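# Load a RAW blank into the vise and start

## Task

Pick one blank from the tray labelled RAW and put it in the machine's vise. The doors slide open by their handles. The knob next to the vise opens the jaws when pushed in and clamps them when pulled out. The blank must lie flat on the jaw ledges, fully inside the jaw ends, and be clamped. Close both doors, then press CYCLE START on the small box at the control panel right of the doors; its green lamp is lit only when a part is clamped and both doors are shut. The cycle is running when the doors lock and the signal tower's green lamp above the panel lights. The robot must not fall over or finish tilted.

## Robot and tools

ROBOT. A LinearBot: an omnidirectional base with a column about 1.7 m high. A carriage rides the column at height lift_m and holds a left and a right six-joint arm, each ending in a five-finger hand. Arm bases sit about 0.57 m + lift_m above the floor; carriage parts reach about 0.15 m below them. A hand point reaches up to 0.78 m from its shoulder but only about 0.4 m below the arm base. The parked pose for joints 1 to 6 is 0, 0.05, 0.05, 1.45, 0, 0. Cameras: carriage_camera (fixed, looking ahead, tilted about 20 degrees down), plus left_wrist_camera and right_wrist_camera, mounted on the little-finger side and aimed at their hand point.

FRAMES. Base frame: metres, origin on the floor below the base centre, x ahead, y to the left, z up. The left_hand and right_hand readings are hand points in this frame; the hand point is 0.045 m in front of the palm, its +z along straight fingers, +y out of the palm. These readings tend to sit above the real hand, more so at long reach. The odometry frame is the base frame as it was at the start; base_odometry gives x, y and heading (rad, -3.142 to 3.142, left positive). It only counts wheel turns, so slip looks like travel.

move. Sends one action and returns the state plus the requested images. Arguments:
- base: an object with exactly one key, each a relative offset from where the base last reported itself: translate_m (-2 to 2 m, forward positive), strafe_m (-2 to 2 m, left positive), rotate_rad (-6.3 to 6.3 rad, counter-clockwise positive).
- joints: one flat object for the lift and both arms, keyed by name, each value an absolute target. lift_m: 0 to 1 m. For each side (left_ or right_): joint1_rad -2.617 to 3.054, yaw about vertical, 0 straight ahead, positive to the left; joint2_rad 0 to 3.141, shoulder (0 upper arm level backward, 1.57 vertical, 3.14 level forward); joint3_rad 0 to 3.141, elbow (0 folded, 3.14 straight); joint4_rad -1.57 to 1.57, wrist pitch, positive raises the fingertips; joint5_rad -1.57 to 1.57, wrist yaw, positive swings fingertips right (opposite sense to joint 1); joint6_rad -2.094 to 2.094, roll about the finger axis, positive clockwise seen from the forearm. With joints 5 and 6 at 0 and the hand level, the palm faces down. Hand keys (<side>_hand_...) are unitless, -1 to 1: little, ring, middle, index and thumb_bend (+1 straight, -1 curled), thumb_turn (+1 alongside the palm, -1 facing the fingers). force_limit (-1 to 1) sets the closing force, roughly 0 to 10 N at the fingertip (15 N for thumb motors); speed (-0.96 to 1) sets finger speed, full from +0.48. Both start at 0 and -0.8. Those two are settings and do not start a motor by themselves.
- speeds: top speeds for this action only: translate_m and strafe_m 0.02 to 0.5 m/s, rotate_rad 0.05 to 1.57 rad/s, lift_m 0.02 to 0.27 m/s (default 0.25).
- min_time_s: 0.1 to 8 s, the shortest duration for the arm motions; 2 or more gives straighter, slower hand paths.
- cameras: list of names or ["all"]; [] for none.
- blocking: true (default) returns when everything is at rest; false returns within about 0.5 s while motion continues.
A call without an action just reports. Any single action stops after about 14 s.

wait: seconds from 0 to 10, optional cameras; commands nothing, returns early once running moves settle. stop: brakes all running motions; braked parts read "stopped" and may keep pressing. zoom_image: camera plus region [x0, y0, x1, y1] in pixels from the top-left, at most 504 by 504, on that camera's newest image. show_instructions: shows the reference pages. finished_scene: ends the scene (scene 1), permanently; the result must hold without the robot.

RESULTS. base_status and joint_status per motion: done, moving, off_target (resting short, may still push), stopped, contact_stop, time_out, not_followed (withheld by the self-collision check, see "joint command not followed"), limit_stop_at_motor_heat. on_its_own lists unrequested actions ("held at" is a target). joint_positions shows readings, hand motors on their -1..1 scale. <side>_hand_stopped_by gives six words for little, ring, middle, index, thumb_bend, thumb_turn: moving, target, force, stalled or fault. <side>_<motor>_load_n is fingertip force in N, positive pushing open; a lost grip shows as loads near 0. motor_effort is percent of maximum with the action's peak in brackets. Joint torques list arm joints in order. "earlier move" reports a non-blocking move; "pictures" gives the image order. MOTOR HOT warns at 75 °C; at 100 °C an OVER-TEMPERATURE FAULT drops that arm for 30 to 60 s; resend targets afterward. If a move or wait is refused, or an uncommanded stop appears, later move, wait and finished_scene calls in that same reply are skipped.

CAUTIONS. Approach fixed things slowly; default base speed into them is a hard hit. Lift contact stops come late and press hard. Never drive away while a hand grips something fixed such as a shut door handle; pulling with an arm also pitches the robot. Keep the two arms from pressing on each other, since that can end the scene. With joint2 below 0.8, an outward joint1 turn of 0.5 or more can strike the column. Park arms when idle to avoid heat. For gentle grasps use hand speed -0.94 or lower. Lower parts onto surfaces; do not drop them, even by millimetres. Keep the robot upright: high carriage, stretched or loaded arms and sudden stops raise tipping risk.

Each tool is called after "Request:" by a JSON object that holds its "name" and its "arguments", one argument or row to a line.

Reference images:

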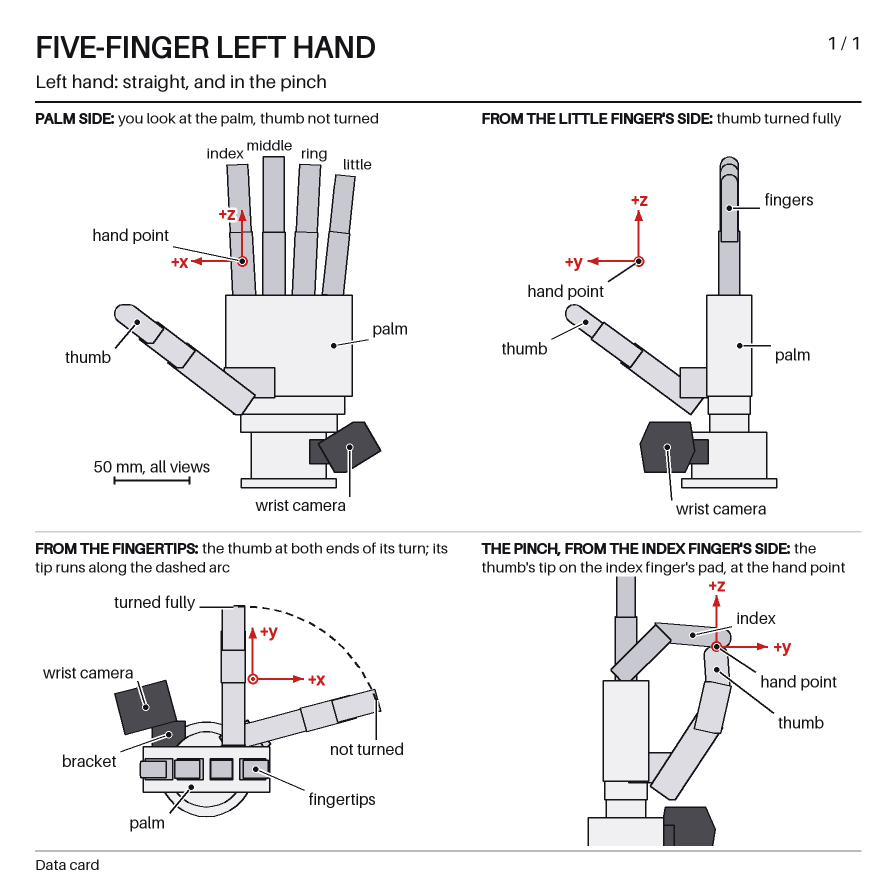

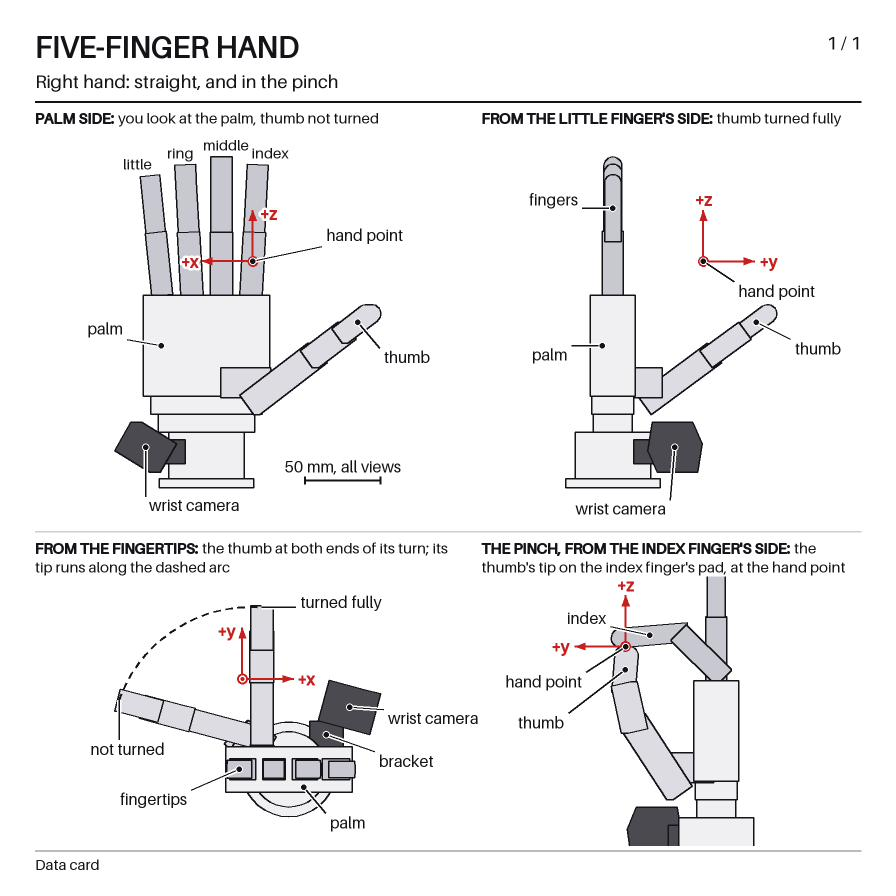

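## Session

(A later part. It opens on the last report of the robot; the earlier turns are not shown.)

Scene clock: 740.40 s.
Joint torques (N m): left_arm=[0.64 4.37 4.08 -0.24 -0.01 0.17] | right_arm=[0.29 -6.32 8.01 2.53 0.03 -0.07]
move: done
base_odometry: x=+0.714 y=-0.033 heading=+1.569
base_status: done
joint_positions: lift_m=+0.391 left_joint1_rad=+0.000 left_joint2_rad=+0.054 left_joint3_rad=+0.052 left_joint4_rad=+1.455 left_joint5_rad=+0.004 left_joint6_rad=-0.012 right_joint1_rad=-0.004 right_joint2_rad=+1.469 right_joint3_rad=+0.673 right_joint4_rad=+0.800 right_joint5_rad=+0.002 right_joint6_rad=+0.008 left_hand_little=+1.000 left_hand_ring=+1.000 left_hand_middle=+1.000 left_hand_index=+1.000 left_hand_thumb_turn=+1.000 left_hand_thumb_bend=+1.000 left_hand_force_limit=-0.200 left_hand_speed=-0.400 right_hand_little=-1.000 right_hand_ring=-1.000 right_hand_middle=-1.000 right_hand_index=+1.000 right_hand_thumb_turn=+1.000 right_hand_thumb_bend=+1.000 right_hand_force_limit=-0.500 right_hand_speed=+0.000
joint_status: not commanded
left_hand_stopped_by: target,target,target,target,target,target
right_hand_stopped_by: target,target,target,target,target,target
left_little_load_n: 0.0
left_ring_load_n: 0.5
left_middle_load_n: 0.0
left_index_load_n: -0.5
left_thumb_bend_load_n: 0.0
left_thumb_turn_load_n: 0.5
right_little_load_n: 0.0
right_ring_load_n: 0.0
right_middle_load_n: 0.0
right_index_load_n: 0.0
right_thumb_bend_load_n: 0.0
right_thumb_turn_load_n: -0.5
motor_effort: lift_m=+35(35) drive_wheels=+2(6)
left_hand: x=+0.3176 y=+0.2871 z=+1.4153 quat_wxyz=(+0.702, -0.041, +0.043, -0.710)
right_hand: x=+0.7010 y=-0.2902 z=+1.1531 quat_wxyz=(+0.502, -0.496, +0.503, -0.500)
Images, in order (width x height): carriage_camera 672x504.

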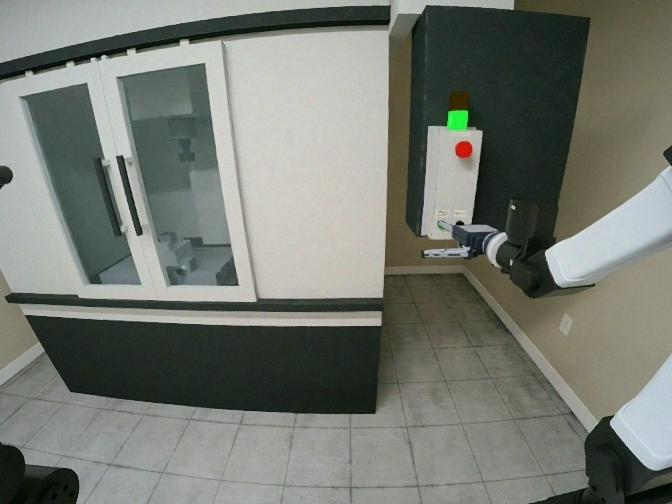

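Request:
{"name": "move", "arguments": {
  "base": {"strafe_m": -0.008},
  "joints": {"lift_m": 0.382},
  "speeds": {"strafe_m": 0.03},
  "cameras": ["carriage_camera"]
}}

Request:
{"name": "zoom_image", "arguments": {
  "camera": "carriage_camera",
  "region": [420, 200, 480, 260]
}}

Scene clock: 741.40 s.
Joint torques (N m): left_arm=[0.65 4.51 4.05 -0.22 0.03 0.18] | right_arm=[0.18 -6.49 7.97 2.57 0.04 -0.06]
move: done
base_odometry: x=+0.721 y=-0.033 heading=+1.569
base_status: done
joint_positions: lift_m=+0.382 left_joint1_rad=+0.000 left_joint2_rad=+0.054 left_joint3_rad=+0.051 left_joint4_rad=+1.455 left_joint5_rad=+0.004 left_joint6_rad=-0.012 right_joint1_rad=-0.002 right_joint2_rad=+1.471 right_joint3_rad=+0.674 right_joint4_rad=+0.796 right_joint5_rad=+0.001 right_joint6_rad=+0.008 left_hand_little=+1.000 left_hand_ring=+1.000 left_hand_middle=+1.000 left_hand_index=+1.000 left_hand_thumb_turn=+1.000 left_hand_thumb_bend=+1.000 left_hand_force_limit=-0.200 left_hand_speed=-0.400 right_hand_little=-1.000 right_hand_ring=-1.000 right_hand_middle=-1.000 right_hand_index=+1.000 right_hand_thumb_turn=+1.000 right_hand_thumb_bend=+1.000 right_hand_force_limit=-0.500 right_hand_speed=+0.000
joint_status: all done
left_hand_stopped_by: target,target,target,target,target,target
right_hand_stopped_by: target,target,target,target,target,target
left_little_load_n: 0.0
left_ring_load_n: 0.0
left_middle_load_n: 0.0
left_index_load_n: 0.0
left_thumb_bend_load_n: 0.0
left_thumb_turn_load_n: 0.0
right_little_load_n: 0.0
right_ring_load_n: 0.0
right_middle_load_n: 0.0
right_index_load_n: 0.0
right_thumb_bend_load_n: 0.0
right_thumb_turn_load_n: -0.5
motor_effort: lift_m=+27(27) drive_wheels=+2(4)
left_hand: x=+0.3178 y=+0.2871 z=+1.4067 quat_wxyz=(+0.702, -0.041, +0.043, -0.710)
right_hand: x=+0.7010 y=-0.2893 z=+1.1433 quat_wxyz=(+0.501, -0.497, +0.503, -0.499)
Images, in order (width x height): carriage_camera 672x504.

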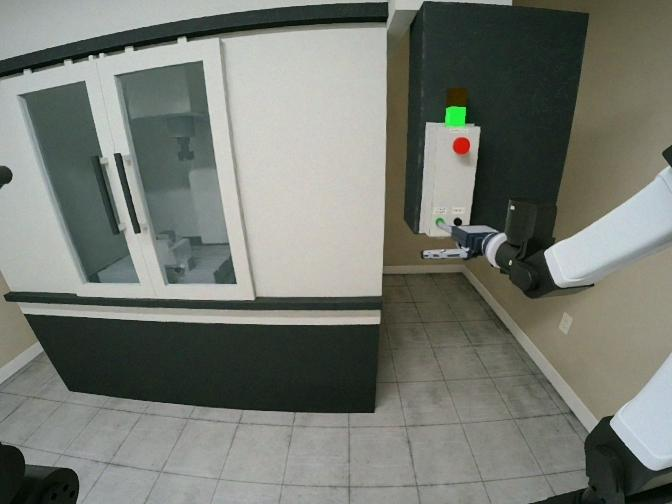

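Scaled by 8.400 from the camera's image (finer frame: 960x720).

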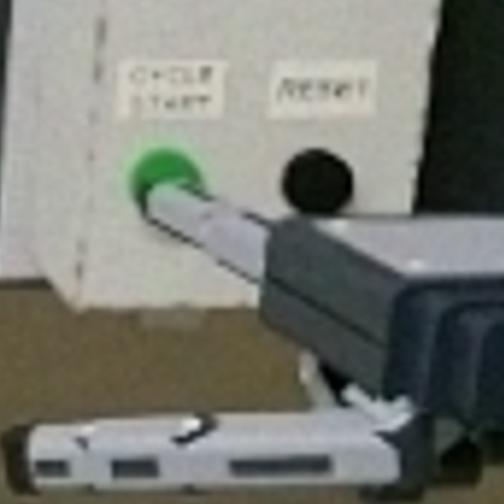

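Request:
{"name": "move", "arguments": {
  "base": {"strafe_m": -0.006},
  "joints": {"lift_m": 0.385},
  "speeds": {"strafe_m": 0.03},
  "cameras": []
}}

Request:
{"name": "move", "arguments": {
  "base": {"translate_m": 0.008},
  "speeds": {"translate_m": 0.02},
  "cameras": ["carriage_camera"]
}}

Request:
{"name": "zoom_image", "arguments": {
  "camera": "carriage_camera",
  "region": [420, 200, 480, 260]
}}

Scene clock: 742.20 s.
Joint torques (N m): left_arm=[0.69 4.52 4.16 -0.26 0.01 0.18] | right_arm=[0.17 -6.57 7.97 2.54 0.03 -0.06]
move: done
base_odometry: x=+0.727 y=-0.033 heading=+1.570
base_status: done
joint_positions: lift_m=+0.385 left_joint1_rad=+0.000 left_joint2_rad=+0.054 left_joint3_rad=+0.051 left_joint4_rad=+1.455 left_joint5_rad=+0.004 left_joint6_rad=-0.012 right_joint1_rad=-0.002 right_joint2_rad=+1.471 right_joint3_rad=+0.674 right_joint4_rad=+0.800 right_joint5_rad=+0.002 right_joint6_rad=+0.008 left_hand_little=+1.000 left_hand_ring=+1.000 left_hand_middle=+1.000 left_hand_index=+1.000 left_hand_thumb_turn=+1.000 left_hand_thumb_bend=+1.000 left_hand_force_limit=-0.200 left_hand_speed=-0.400 right_hand_little=-1.000 right_hand_ring=-1.000 right_hand_middle=-1.000 right_hand_index=+1.000 right_hand_thumb_turn=+1.000 right_hand_thumb_bend=+1.000 right_hand_force_limit=-0.500 right_hand_speed=+0.000
joint_status: all done
left_hand_stopped_by: target,target,target,target,target,target
right_hand_stopped_by: target,target,target,target,target,target
left_little_load_n: 0.0
left_ring_load_n: 0.0
left_middle_load_n: 0.0
left_index_load_n: 0.0
left_thumb_bend_load_n: 0.0
left_thumb_turn_load_n: 0.0
right_little_load_n: 0.0
right_ring_load_n: 0.0
right_middle_load_n: 0.0
right_index_load_n: 0.0
right_thumb_bend_load_n: 0.0
right_thumb_turn_load_n: -0.5
motor_effort: lift_m=+34(40) drive_wheels=-4(6)
left_hand: x=+0.3178 y=+0.2871 z=+1.4091 quat_wxyz=(+0.702, -0.041, +0.043, -0.710)
right_hand: x=+0.7012 y=-0.2892 z=+1.1467 quat_wxyz=(+0.502, -0.496, +0.502, -0.499)

Scene clock: 743.07 s.
Joint torques (N m): left_arm=[0.59 4.56 4.14 -0.21 0 0.17] | right_arm=[0.13 -6.45 7.98 2.54 0.03 -0.06]
move: done
base_odometry: x=+0.727 y=-0.025 heading=+1.569
base_status: done
joint_positions: lift_m=+0.385 left_joint1_rad=+0.000 left_joint2_rad=+0.054 left_joint3_rad=+0.051 left_joint4_rad=+1.455 left_joint5_rad=+0.004 left_joint6_rad=-0.012 right_joint1_rad=-0.002 right_joint2_rad=+1.471 right_joint3_rad=+0.674 right_joint4_rad=+0.799 right_joint5_rad=+0.002 right_joint6_rad=+0.008 left_hand_little=+1.000 left_hand_ring=+1.000 left_hand_middle=+1.000 left_hand_index=+1.000 left_hand_thumb_turn=+1.000 left_hand_thumb_bend=+1.000 left_hand_force_limit=-0.200 left_hand_speed=-0.400 right_hand_little=-1.000 right_hand_ring=-1.000 right_hand_middle=-1.000 right_hand_index=+1.000 right_hand_thumb_turn=+1.000 right_hand_thumb_bend=+1.000 right_hand_force_limit=-0.500 right_hand_speed=+0.000
joint_status: not commanded
left_hand_stopped_by: target,target,target,target,target,target
right_hand_stopped_by: target,target,target,target,target,target
left_little_load_n: 0.0
left_ring_load_n: 0.0
left_middle_load_n: 0.0
left_index_load_n: 0.0
left_thumb_bend_load_n: 0.0
left_thumb_turn_load_n: 0.0
right_little_load_n: 0.0
right_ring_load_n: 0.0
right_middle_load_n: 0.0
right_index_load_n: 0.0
right_thumb_bend_load_n: 0.0
right_thumb_turn_load_n: -0.5
motor_effort: lift_m=+34(34) drive_wheels=-4(6)
left_hand: x=+0.3177 y=+0.2872 z=+1.4092 quat_wxyz=(+0.702, -0.041, +0.043, -0.710)
right_hand: x=+0.7011 y=-0.2892 z=+1.1466 quat_wxyz=(+0.502, -0.496, +0.502, -0.499)
Images, in order (width x height): carriage_camera 672x504.

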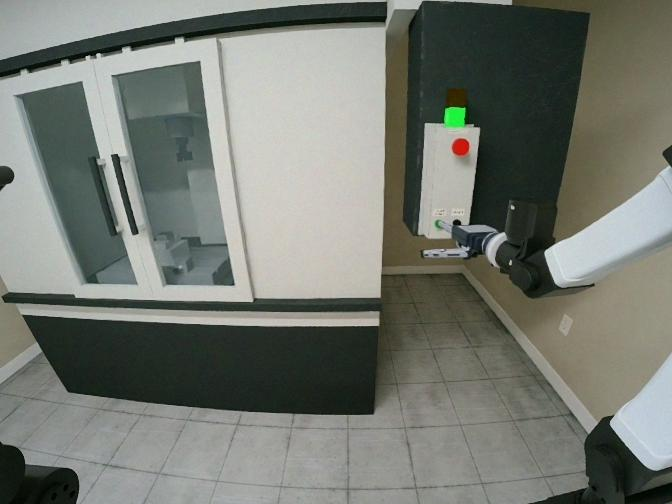

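Scaled by 8.400 from the camera's image (finer frame: 960x720).

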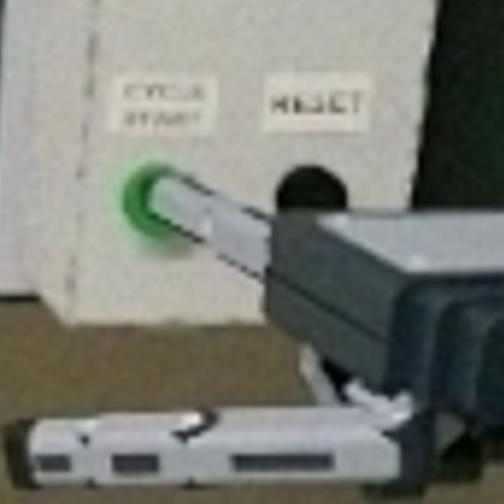

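Request:
{"name": "move", "arguments": {
  "base": {"translate_m": 0.008},
  "joints": {"lift_m": 0.383},
  "speeds": {"translate_m": 0.02},
  "cameras": ["carriage_camera"]
}}

Request:
{"name": "zoom_image", "arguments": {
  "camera": "carriage_camera",
  "region": [420, 200, 480, 260]
}}

Scene clock: 744.10 s.
Joint torques (N m): left_arm=[0.62 4.59 4.03 -0.22 -0.02 0.17] | right_arm=[0.14 -6.46 7.99 2.54 0.03 -0.06]
move: done
base_odometry: x=+0.728 y=-0.017 heading=+1.569
base_status: done
joint_positions: lift_m=+0.383 left_joint1_rad=+0.000 left_joint2_rad=+0.054 left_joint3_rad=+0.051 left_joint4_rad=+1.454 left_joint5_rad=+0.004 left_joint6_rad=-0.012 right_joint1_rad=-0.002 right_joint2_rad=+1.471 right_joint3_rad=+0.674 right_joint4_rad=+0.799 right_joint5_rad=+0.002 right_joint6_rad=+0.008 left_hand_little=+1.000 left_hand_ring=+1.000 left_hand_middle=+1.000 left_hand_index=+1.000 left_hand_thumb_turn=+1.000 left_hand_thumb_bend=+1.000 left_hand_force_limit=-0.200 left_hand_speed=-0.400 right_hand_little=-1.000 right_hand_ring=-1.000 right_hand_middle=-1.000 right_hand_index=+1.000 right_hand_thumb_turn=+1.000 right_hand_thumb_bend=+1.000 right_hand_force_limit=-0.500 right_hand_speed=+0.000
joint_status: all done
left_hand_stopped_by: target,target,target,target,target,target
right_hand_stopped_by: target,target,target,target,target,target
left_little_load_n: 0.0
left_ring_load_n: 0.0
left_middle_load_n: 0.0
left_index_load_n: 0.0
left_thumb_bend_load_n: 0.0
left_thumb_turn_load_n: 0.0
right_little_load_n: 0.0
right_ring_load_n: 0.0
right_middle_load_n: 0.5
right_index_load_n: 0.0
right_thumb_bend_load_n: 0.0
right_thumb_turn_load_n: 0.0
motor_effort: lift_m=+26(26) drive_wheels=+2(6)
left_hand: x=+0.3179 y=+0.2872 z=+1.4078 quat_wxyz=(+0.702, -0.041, +0.043, -0.710)
right_hand: x=+0.7011 y=-0.2892 z=+1.1452 quat_wxyz=(+0.502, -0.497, +0.503, -0.499)
Images, in order (width x height): carriage_camera 672x504.

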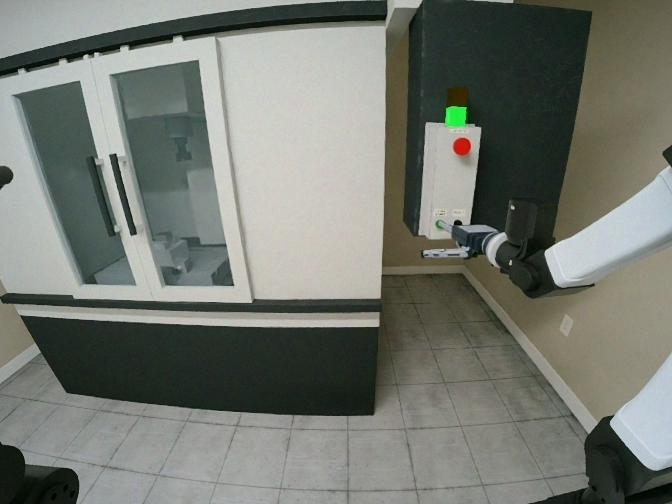

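Scaled by 8.400 from the camera's image (finer frame: 960x720).

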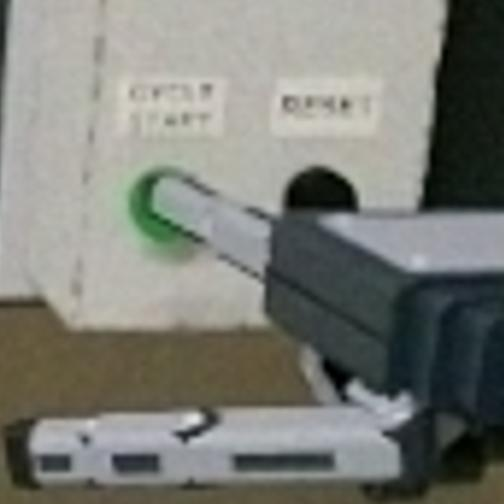

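Request:
{"name": "move", "arguments": {
  "base": {"strafe_m": -0.007},
  "joints": {"lift_m": 0.378},
  "speeds": {"strafe_m": 0.03},
  "cameras": []
}}

Request:
{"name": "move", "arguments": {
  "base": {"translate_m": 0.01},
  "speeds": {"translate_m": 0.02},
  "cameras": ["carriage_camera"]
}}

Request:
{"name": "zoom_image", "arguments": {
  "camera": "carriage_camera",
  "region": [420, 200, 480, 260]
}}

Scene clock: 745.00 s.
Joint torques (N m): left_arm=[0.5 4.64 4.18 -0.24 0.02 0.16] | right_arm=[0.16 -6.46 8.01 2.57 0.03 -0.06]
move: done
base_odometry: x=+0.735 y=-0.017 heading=+1.569
base_status: done
joint_positions: lift_m=+0.378 left_joint1_rad=+0.000 left_joint2_rad=+0.053 left_joint3_rad=+0.051 left_joint4_rad=+1.454 left_joint5_rad=+0.003 left_joint6_rad=-0.012 right_joint1_rad=-0.002 right_joint2_rad=+1.472 right_joint3_rad=+0.674 right_joint4_rad=+0.797 right_joint5_rad=+0.002 right_joint6_rad=+0.008 left_hand_little=+1.000 left_hand_ring=+1.000 left_hand_middle=+1.000 left_hand_index=+1.000 left_hand_thumb_turn=+1.000 left_hand_thumb_bend=+1.000 left_hand_force_limit=-0.200 left_hand_speed=-0.400 right_hand_little=-1.000 right_hand_ring=-1.000 right_hand_middle=-1.000 right_hand_index=+1.000 right_hand_thumb_turn=+1.000 right_hand_thumb_bend=+1.000 right_hand_force_limit=-0.500 right_hand_speed=+0.000
joint_status: all done
left_hand_stopped_by: target,target,target,target,target,target
right_hand_stopped_by: target,target,target,target,target,target
left_little_load_n: 0.0
left_ring_load_n: 0.0
left_middle_load_n: 0.0
left_index_load_n: 0.0
left_thumb_bend_load_n: 0.0
left_thumb_turn_load_n: 0.0
right_little_load_n: 0.0
right_ring_load_n: 0.0
right_middle_load_n: 0.0
right_index_load_n: 0.0
right_thumb_bend_load_n: 0.0
right_thumb_turn_load_n: 0.0
motor_effort: lift_m=+26(27) drive_wheels=+2(5)
left_hand: x=+0.3175 y=+0.2873 z=+1.4029 quat_wxyz=(+0.702, -0.041, +0.043, -0.710)
right_hand: x=+0.7011 y=-0.2892 z=+1.1395 quat_wxyz=(+0.501, -0.497, +0.503, -0.499)

Scene clock: 745.90 s.
Joint torques (N m): left_arm=[0.51 4.45 4.12 -0.23 0.04 0.16] | right_arm=[0.09 -6.53 7.91 2.53 0.03 -0.06]
move: done
base_odometry: x=+0.735 y=-0.007 heading=+1.569
base_status: done
joint_positions: lift_m=+0.378 left_joint1_rad=+0.000 left_joint2_rad=+0.053 left_joint3_rad=+0.051 left_joint4_rad=+1.453 left_joint5_rad=+0.002 left_joint6_rad=-0.012 right_joint1_rad=-0.002 right_joint2_rad=+1.472 right_joint3_rad=+0.674 right_joint4_rad=+0.799 right_joint5_rad=+0.002 right_joint6_rad=+0.008 left_hand_little=+1.000 left_hand_ring=+1.000 left_hand_middle=+1.000 left_hand_index=+1.000 left_hand_thumb_turn=+1.000 left_hand_thumb_bend=+1.000 left_hand_force_limit=-0.200 left_hand_speed=-0.400 right_hand_little=-1.000 right_hand_ring=-1.000 right_hand_middle=-1.000 right_hand_index=+1.000 right_hand_thumb_turn=+1.000 right_hand_thumb_bend=+1.000 right_hand_force_limit=-0.500 right_hand_speed=+0.000
joint_status: not commanded
left_hand_stopped_by: target,target,target,target,target,target
right_hand_stopped_by: target,target,target,target,target,target
left_little_load_n: 0.5
left_ring_load_n: 0.0
left_middle_load_n: 0.0
left_index_load_n: 0.0
left_thumb_bend_load_n: 0.0
left_thumb_turn_load_n: 0.0
right_little_load_n: 0.0
right_ring_load_n: 0.0
right_middle_load_n: 0.0
right_index_load_n: 0.0
right_thumb_bend_load_n: 0.0
right_thumb_turn_load_n: 0.0
motor_effort: lift_m=+26(26) drive_wheels=-5(5)
left_hand: x=+0.3179 y=+0.2874 z=+1.4028 quat_wxyz=(+0.702, -0.042, +0.043, -0.710)
right_hand: x=+0.7013 y=-0.2892 z=+1.1401 quat_wxyz=(+0.502, -0.497, +0.503, -0.499)
Images, in order (width x height): carriage_camera 672x504.

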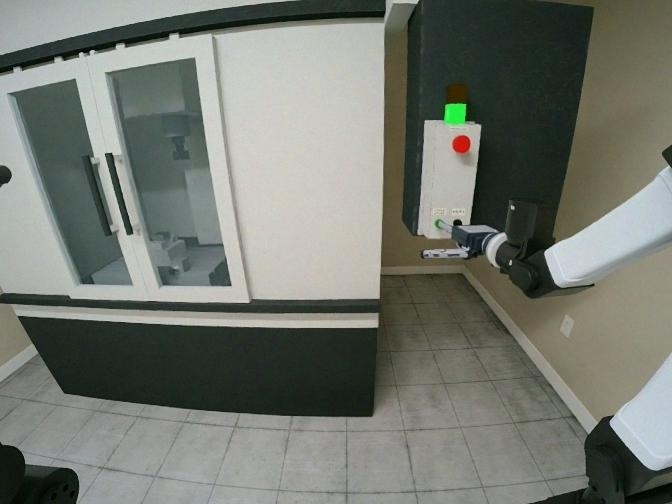

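Scaled by 8.400 from the camera's image (finer frame: 960x720).

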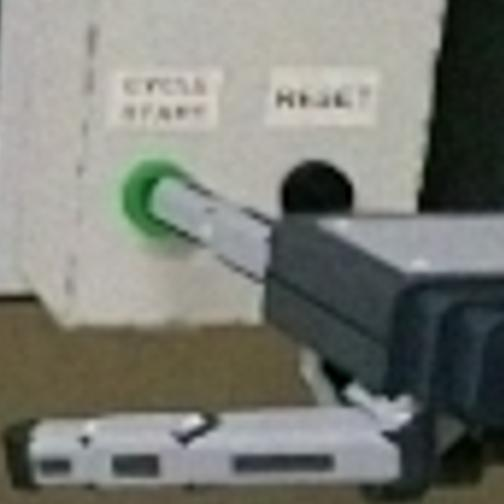

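Request:
{"name": "move", "arguments": {
  "base": {"translate_m": 0.01},
  "speeds": {"translate_m": 0.02},
  "cameras": ["carriage_camera"]
}}

Request:
{"name": "zoom_image", "arguments": {
  "camera": "carriage_camera",
  "region": [420, 200, 480, 260]
}}

Scene clock: 746.90 s.
Joint torques (N m): left_arm=[0.53 4.71 4.1 -0.19 0.04 0.16] | right_arm=[0.1 -6.52 7.95 2.55 0.03 -0.07]
move: done
base_odometry: x=+0.735 y=+0.003 heading=+1.568
base_status: done
joint_positions: lift_m=+0.378 left_joint1_rad=+0.000 left_joint2_rad=+0.053 left_joint3_rad=+0.051 left_joint4_rad=+1.453 left_joint5_rad=+0.002 left_joint6_rad=-0.012 right_joint1_rad=-0.002 right_joint2_rad=+1.472 right_joint3_rad=+0.674 right_joint4_rad=+0.799 right_joint5_rad=+0.002 right_joint6_rad=+0.008 left_hand_little=+1.000 left_hand_ring=+1.000 left_hand_middle=+1.000 left_hand_index=+1.000 left_hand_thumb_turn=+1.000 left_hand_thumb_bend=+1.000 left_hand_force_limit=-0.200 left_hand_speed=-0.400 right_hand_little=-1.000 right_hand_ring=-1.000 right_hand_middle=-1.000 right_hand_index=+1.000 right_hand_thumb_turn=+1.000 right_hand_thumb_bend=+1.000 right_hand_force_limit=-0.500 right_hand_speed=+0.000
joint_status: not commanded
left_hand_stopped_by: target,target,target,target,target,target
right_hand_stopped_by: target,target,target,target,target,target
left_little_load_n: 0.0
left_ring_load_n: 0.0
left_middle_load_n: 0.0
left_index_load_n: 0.0
left_thumb_bend_load_n: 0.0
left_thumb_turn_load_n: 0.0
right_little_load_n: 0.0
right_ring_load_n: 0.0
right_middle_load_n: 0.0
right_index_load_n: 0.0
right_thumb_bend_load_n: 0.0
right_thumb_turn_load_n: 0.0
motor_effort: lift_m=+26(26) drive_wheels=-4(6)
left_hand: x=+0.3178 y=+0.2875 z=+1.4028 quat_wxyz=(+0.702, -0.042, +0.043, -0.710)
right_hand: x=+0.7012 y=-0.2892 z=+1.1400 quat_wxyz=(+0.502, -0.497, +0.503, -0.499)
Images, in order (width x height): carriage_camera 672x504.

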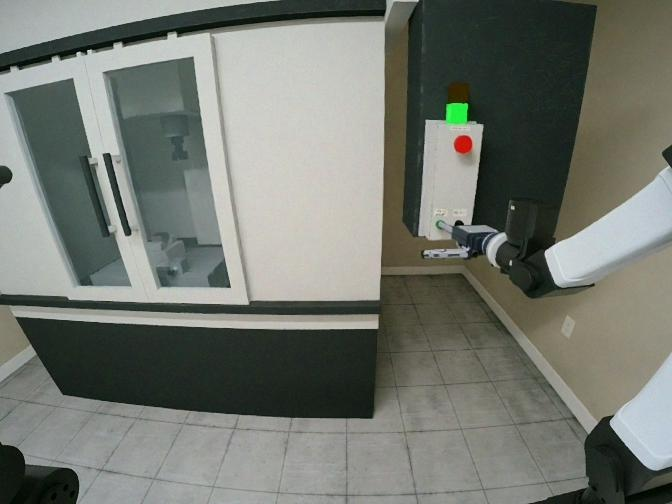

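Scaled by 8.400 from the camera's image (finer frame: 960x720).

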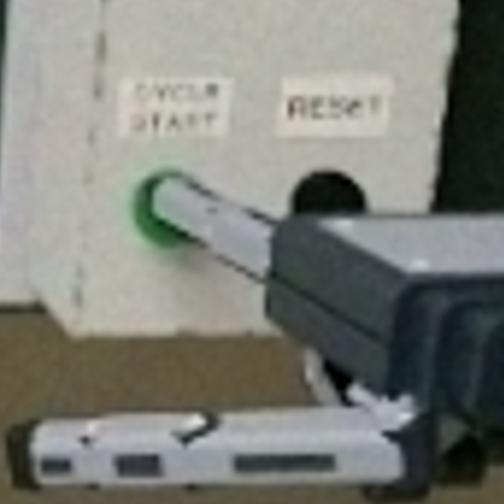

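Request:
{"name": "move", "arguments": {
  "base": {"strafe_m": -0.006},
  "joints": {"lift_m": 0.371},
  "speeds": {"strafe_m": 0.03},
  "cameras": []
}}

Request:
{"name": "move", "arguments": {
  "base": {"translate_m": 0.01},
  "speeds": {"translate_m": 0.02},
  "cameras": ["carriage_camera", "right_wrist_camera"]
}}

Request:
{"name": "zoom_image", "arguments": {
  "camera": "carriage_camera",
  "region": [420, 200, 480, 260]
}}

Scene clock: 747.77 s.
Joint torques (N m): left_arm=[0.83 4.7 4.08 -0.25 0 0.17] | right_arm=[0.23 -6.57 7.87 2.58 0.03 -0.07]
move: done
base_odometry: x=+0.741 y=+0.003 heading=+1.568
base_status: done
joint_positions: lift_m=+0.371 left_joint1_rad=+0.000 left_joint2_rad=+0.053 left_joint3_rad=+0.051 left_joint4_rad=+1.454 left_joint5_rad=+0.002 left_joint6_rad=-0.012 right_joint1_rad=-0.002 right_joint2_rad=+1.473 right_joint3_rad=+0.674 right_joint4_rad=+0.796 right_joint5_rad=+0.001 right_joint6_rad=+0.008 left_hand_little=+1.000 left_hand_ring=+1.000 left_hand_middle=+1.000 left_hand_index=+1.000 left_hand_thumb_turn=+1.000 left_hand_thumb_bend=+1.000 left_hand_force_limit=-0.200 left_hand_speed=-0.400 right_hand_little=-1.000 right_hand_ring=-1.000 right_hand_middle=-1.000 right_hand_index=+1.000 right_hand_thumb_turn=+1.000 right_hand_thumb_bend=+1.000 right_hand_force_limit=-0.500 right_hand_speed=+0.000
joint_status: all done
left_hand_stopped_by: target,target,target,target,target,target
right_hand_stopped_by: target,target,target,target,target,target
left_little_load_n: 0.0
left_ring_load_n: 0.0
left_middle_load_n: 0.0
left_index_load_n: 0.0
left_thumb_bend_load_n: 0.0
left_thumb_turn_load_n: 0.0
right_little_load_n: 0.0
right_ring_load_n: 0.0
right_middle_load_n: 0.0
right_index_load_n: 0.0
right_thumb_bend_load_n: 0.0
right_thumb_turn_load_n: -0.5
motor_effort: lift_m=+26(28) drive_wheels=+2(5)
left_hand: x=+0.3175 y=+0.2875 z=+1.3958 quat_wxyz=(+0.702, -0.042, +0.042, -0.710)
right_hand: x=+0.7011 y=-0.2891 z=+1.1319 quat_wxyz=(+0.501, -0.498, +0.503, -0.498)

Scene clock: 748.67 s.
Joint torques (N m): left_arm=[0.57 4.7 4.15 -0.23 0.01 0.16] | right_arm=[0.13 -6.5 8.16 2.57 0.19 -0.06]
move: done
base_odometry: x=+0.741 y=+0.013 heading=+1.568
base_status: done
joint_positions: lift_m=+0.371 left_joint1_rad=+0.000 left_joint2_rad=+0.053 left_joint3_rad=+0.051 left_joint4_rad=+1.454 left_joint5_rad=+0.001 left_joint6_rad=-0.012 right_joint1_rad=-0.002 right_joint2_rad=+1.472 right_joint3_rad=+0.672 right_joint4_rad=+0.798 right_joint5_rad=-0.012 right_joint6_rad=+0.008 left_hand_little=+1.000 left_hand_ring=+1.000 left_hand_middle=+1.000 left_hand_index=+1.000 left_hand_thumb_turn=+1.000 left_hand_thumb_bend=+1.000 left_hand_force_limit=-0.200 left_hand_speed=-0.400 right_hand_little=-1.000 right_hand_ring=-1.000 right_hand_middle=-1.000 right_hand_index=+1.000 right_hand_thumb_turn=+1.000 right_hand_thumb_bend=+1.000 right_hand_force_limit=-0.500 right_hand_speed=+0.000
joint_status: not commanded
left_hand_stopped_by: target,target,target,target,target,target
right_hand_stopped_by: target,target,target,target,target,target
left_little_load_n: 0.0
left_ring_load_n: 0.0
left_middle_load_n: 0.0
left_index_load_n: 0.0
left_thumb_bend_load_n: 0.0
left_thumb_turn_load_n: 0.0
right_little_load_n: 0.0
right_ring_load_n: 0.0
right_middle_load_n: 0.0
right_index_load_n: 0.0
right_thumb_bend_load_n: 0.0
right_thumb_turn_load_n: 0.0
motor_effort: lift_m=+26(26) drive_wheels=+4(5)
left_hand: x=+0.3177 y=+0.2876 z=+1.3957 quat_wxyz=(+0.702, -0.042, +0.042, -0.710)
right_hand: x=+0.7003 y=-0.2865 z=+1.1314 quat_wxyz=(+0.504, -0.501, +0.500, -0.495)
Images, in order (width x height): carriage_camera 672x504, right_wrist_camera 672x504.

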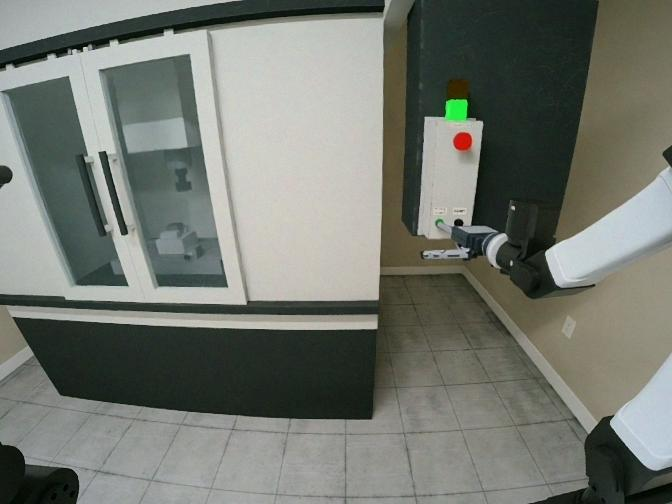

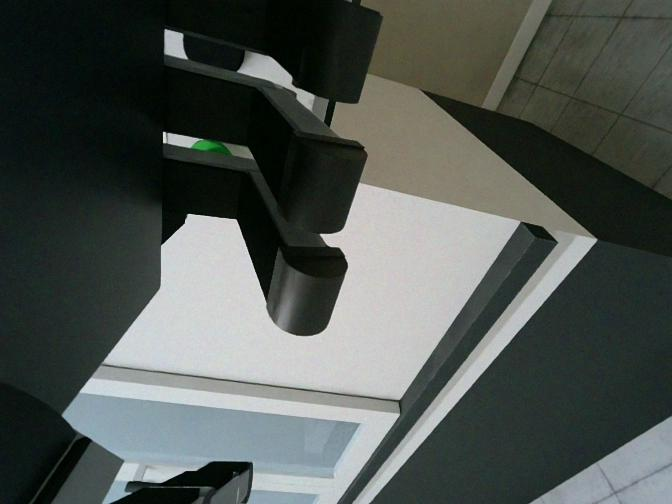

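Scaled by 8.400 from the camera's image (finer frame: 960x720).

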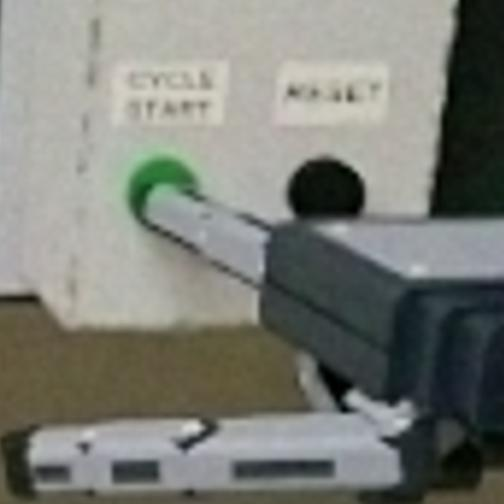

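Request:
{"name": "wait", "arguments": {
  "seconds": 0.5,
  "cameras": ["carriage_camera"]
}}

Request:
{"name": "zoom_image", "arguments": {
  "camera": "carriage_camera",
  "region": [0, 0, 504, 320]
}}

Scene clock: 749.30 s.
Joint torques (N m): left_arm=[0.64 4.55 4.21 -0.27 0.02 0.18] | right_arm=[0.13 -6.49 8.18 2.57 0.19 -0.06]
base_odometry: x=+0.741 y=+0.013 heading=+1.568
base_status: done
joint_positions: lift_m=+0.371 left_joint1_rad=+0.000 left_joint2_rad=+0.053 left_joint3_rad=+0.051 left_joint4_rad=+1.454 left_joint5_rad=+0.001 left_joint6_rad=-0.012 right_joint1_rad=-0.002 right_joint2_rad=+1.472 right_joint3_rad=+0.672 right_joint4_rad=+0.798 right_joint5_rad=-0.012 right_joint6_rad=+0.008 left_hand_little=+1.000 left_hand_ring=+1.000 left_hand_middle=+1.000 left_hand_index=+1.000 left_hand_thumb_turn=+1.000 left_hand_thumb_bend=+1.000 left_hand_force_limit=-0.200 left_hand_speed=-0.400 right_hand_little=-1.000 right_hand_ring=-1.000 right_hand_middle=-1.000 right_hand_index=+1.000 right_hand_thumb_turn=+1.000 right_hand_thumb_bend=+1.000 right_hand_force_limit=-0.500 right_hand_speed=+0.000
joint_status: not commanded
left_hand_stopped_by: target,target,target,target,target,target
right_hand_stopped_by: target,target,target,target,target,target
left_little_load_n: 0.0
left_ring_load_n: 0.0
left_middle_load_n: 0.0
left_index_load_n: 0.0
left_thumb_bend_load_n: 0.0
left_thumb_turn_load_n: 0.0
right_little_load_n: -0.5
right_ring_load_n: 0.0
right_middle_load_n: 0.0
right_index_load_n: 0.0
right_thumb_bend_load_n: 0.0
right_thumb_turn_load_n: 0.0
motor_effort: lift_m=+26(26) drive_wheels=+4(5)
left_hand: x=+0.3177 y=+0.2876 z=+1.3957 quat_wxyz=(+0.702, -0.042, +0.042, -0.710)
right_hand: x=+0.7003 y=-0.2865 z=+1.1314 quat_wxyz=(+0.504, -0.501, +0.500, -0.495)
wait: 0.50 s; at rest by 0.13 s
Images, in order (width x height): carriage_camera 672x504.

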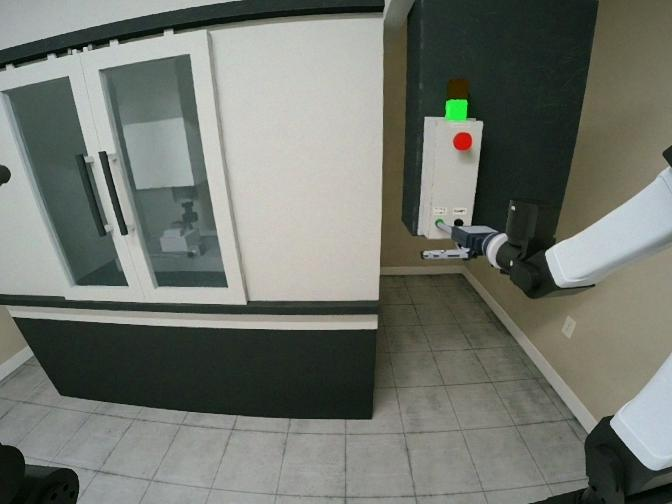

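Scaled by 1.000.

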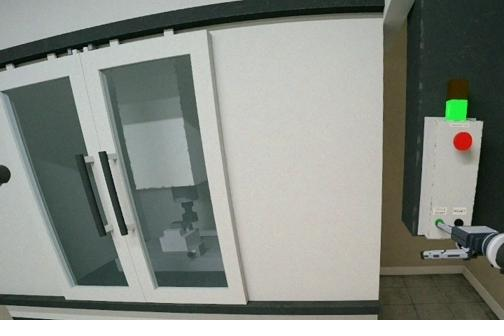

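Request:
{"name": "move", "arguments": {
  "base": {"translate_m": -0.12},
  "speeds": {"translate_m": 0.12},
  "cameras": ["carriage_camera"]
}}

Scene clock: 751.13 s.
Joint torques (N m): left_arm=[0.66 4.75 4.16 -0.2 0.03 0.18] | right_arm=[0.14 -6.5 8.13 2.54 0.12 -0.06]
move: done
base_odometry: x=+0.741 y=-0.107 heading=+1.568
base_status: done
joint_positions: lift_m=+0.371 left_joint1_rad=+0.000 left_joint2_rad=+0.053 left_joint3_rad=+0.051 left_joint4_rad=+1.451 left_joint5_rad=+0.001 left_joint6_rad=-0.012 right_joint1_rad=-0.002 right_joint2_rad=+1.472 right_joint3_rad=+0.672 right_joint4_rad=+0.799 right_joint5_rad=-0.006 right_joint6_rad=+0.008 left_hand_little=+1.000 left_hand_ring=+1.000 left_hand_middle=+1.000 left_hand_index=+1.000 left_hand_thumb_turn=+1.000 left_hand_thumb_bend=+1.000 left_hand_force_limit=-0.200 left_hand_speed=-0.400 right_hand_little=-1.000 right_hand_ring=-1.000 right_hand_middle=-1.000 right_hand_index=+1.000 right_hand_thumb_turn=+1.000 right_hand_thumb_bend=+1.000 right_hand_force_limit=-0.500 right_hand_speed=+0.000
joint_status: not commanded
left_hand_stopped_by: target,target,target,target,target,target
right_hand_stopped_by: target,target,target,target,target,target
left_little_load_n: 0.0
left_ring_load_n: 0.0
left_middle_load_n: 0.0
left_index_load_n: 0.0
left_thumb_bend_load_n: 0.0
left_thumb_turn_load_n: 0.0
right_little_load_n: 0.0
right_ring_load_n: 0.0
right_middle_load_n: 0.0
right_index_load_n: 0.0
right_thumb_bend_load_n: 0.5
right_thumb_turn_load_n: 0.0
motor_effort: lift_m=+26(27) drive_wheels=-2(8)
left_hand: x=+0.3184 y=+0.2876 z=+1.3955 quat_wxyz=(+0.701, -0.043, +0.043, -0.710)
right_hand: x=+0.7005 y=-0.2876 z=+1.1317 quat_wxyz=(+0.503, -0.499, +0.501, -0.496)
Images, in order (width x height): carriage_camera 672x504.

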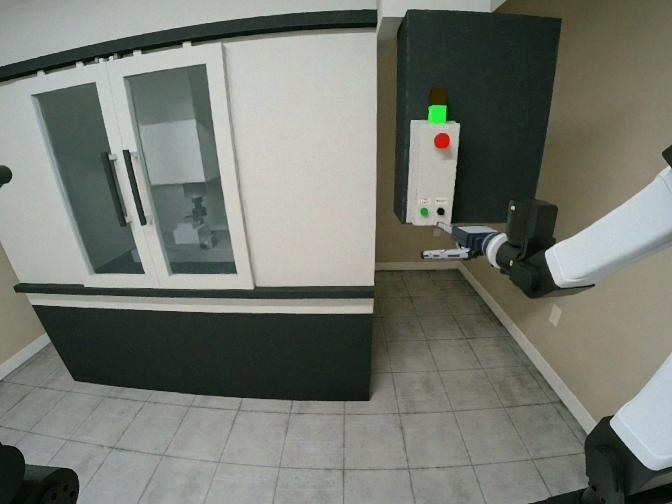

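Request:
{"name": "finished_scene", "arguments": {

}}

The scene is finished: the task was done.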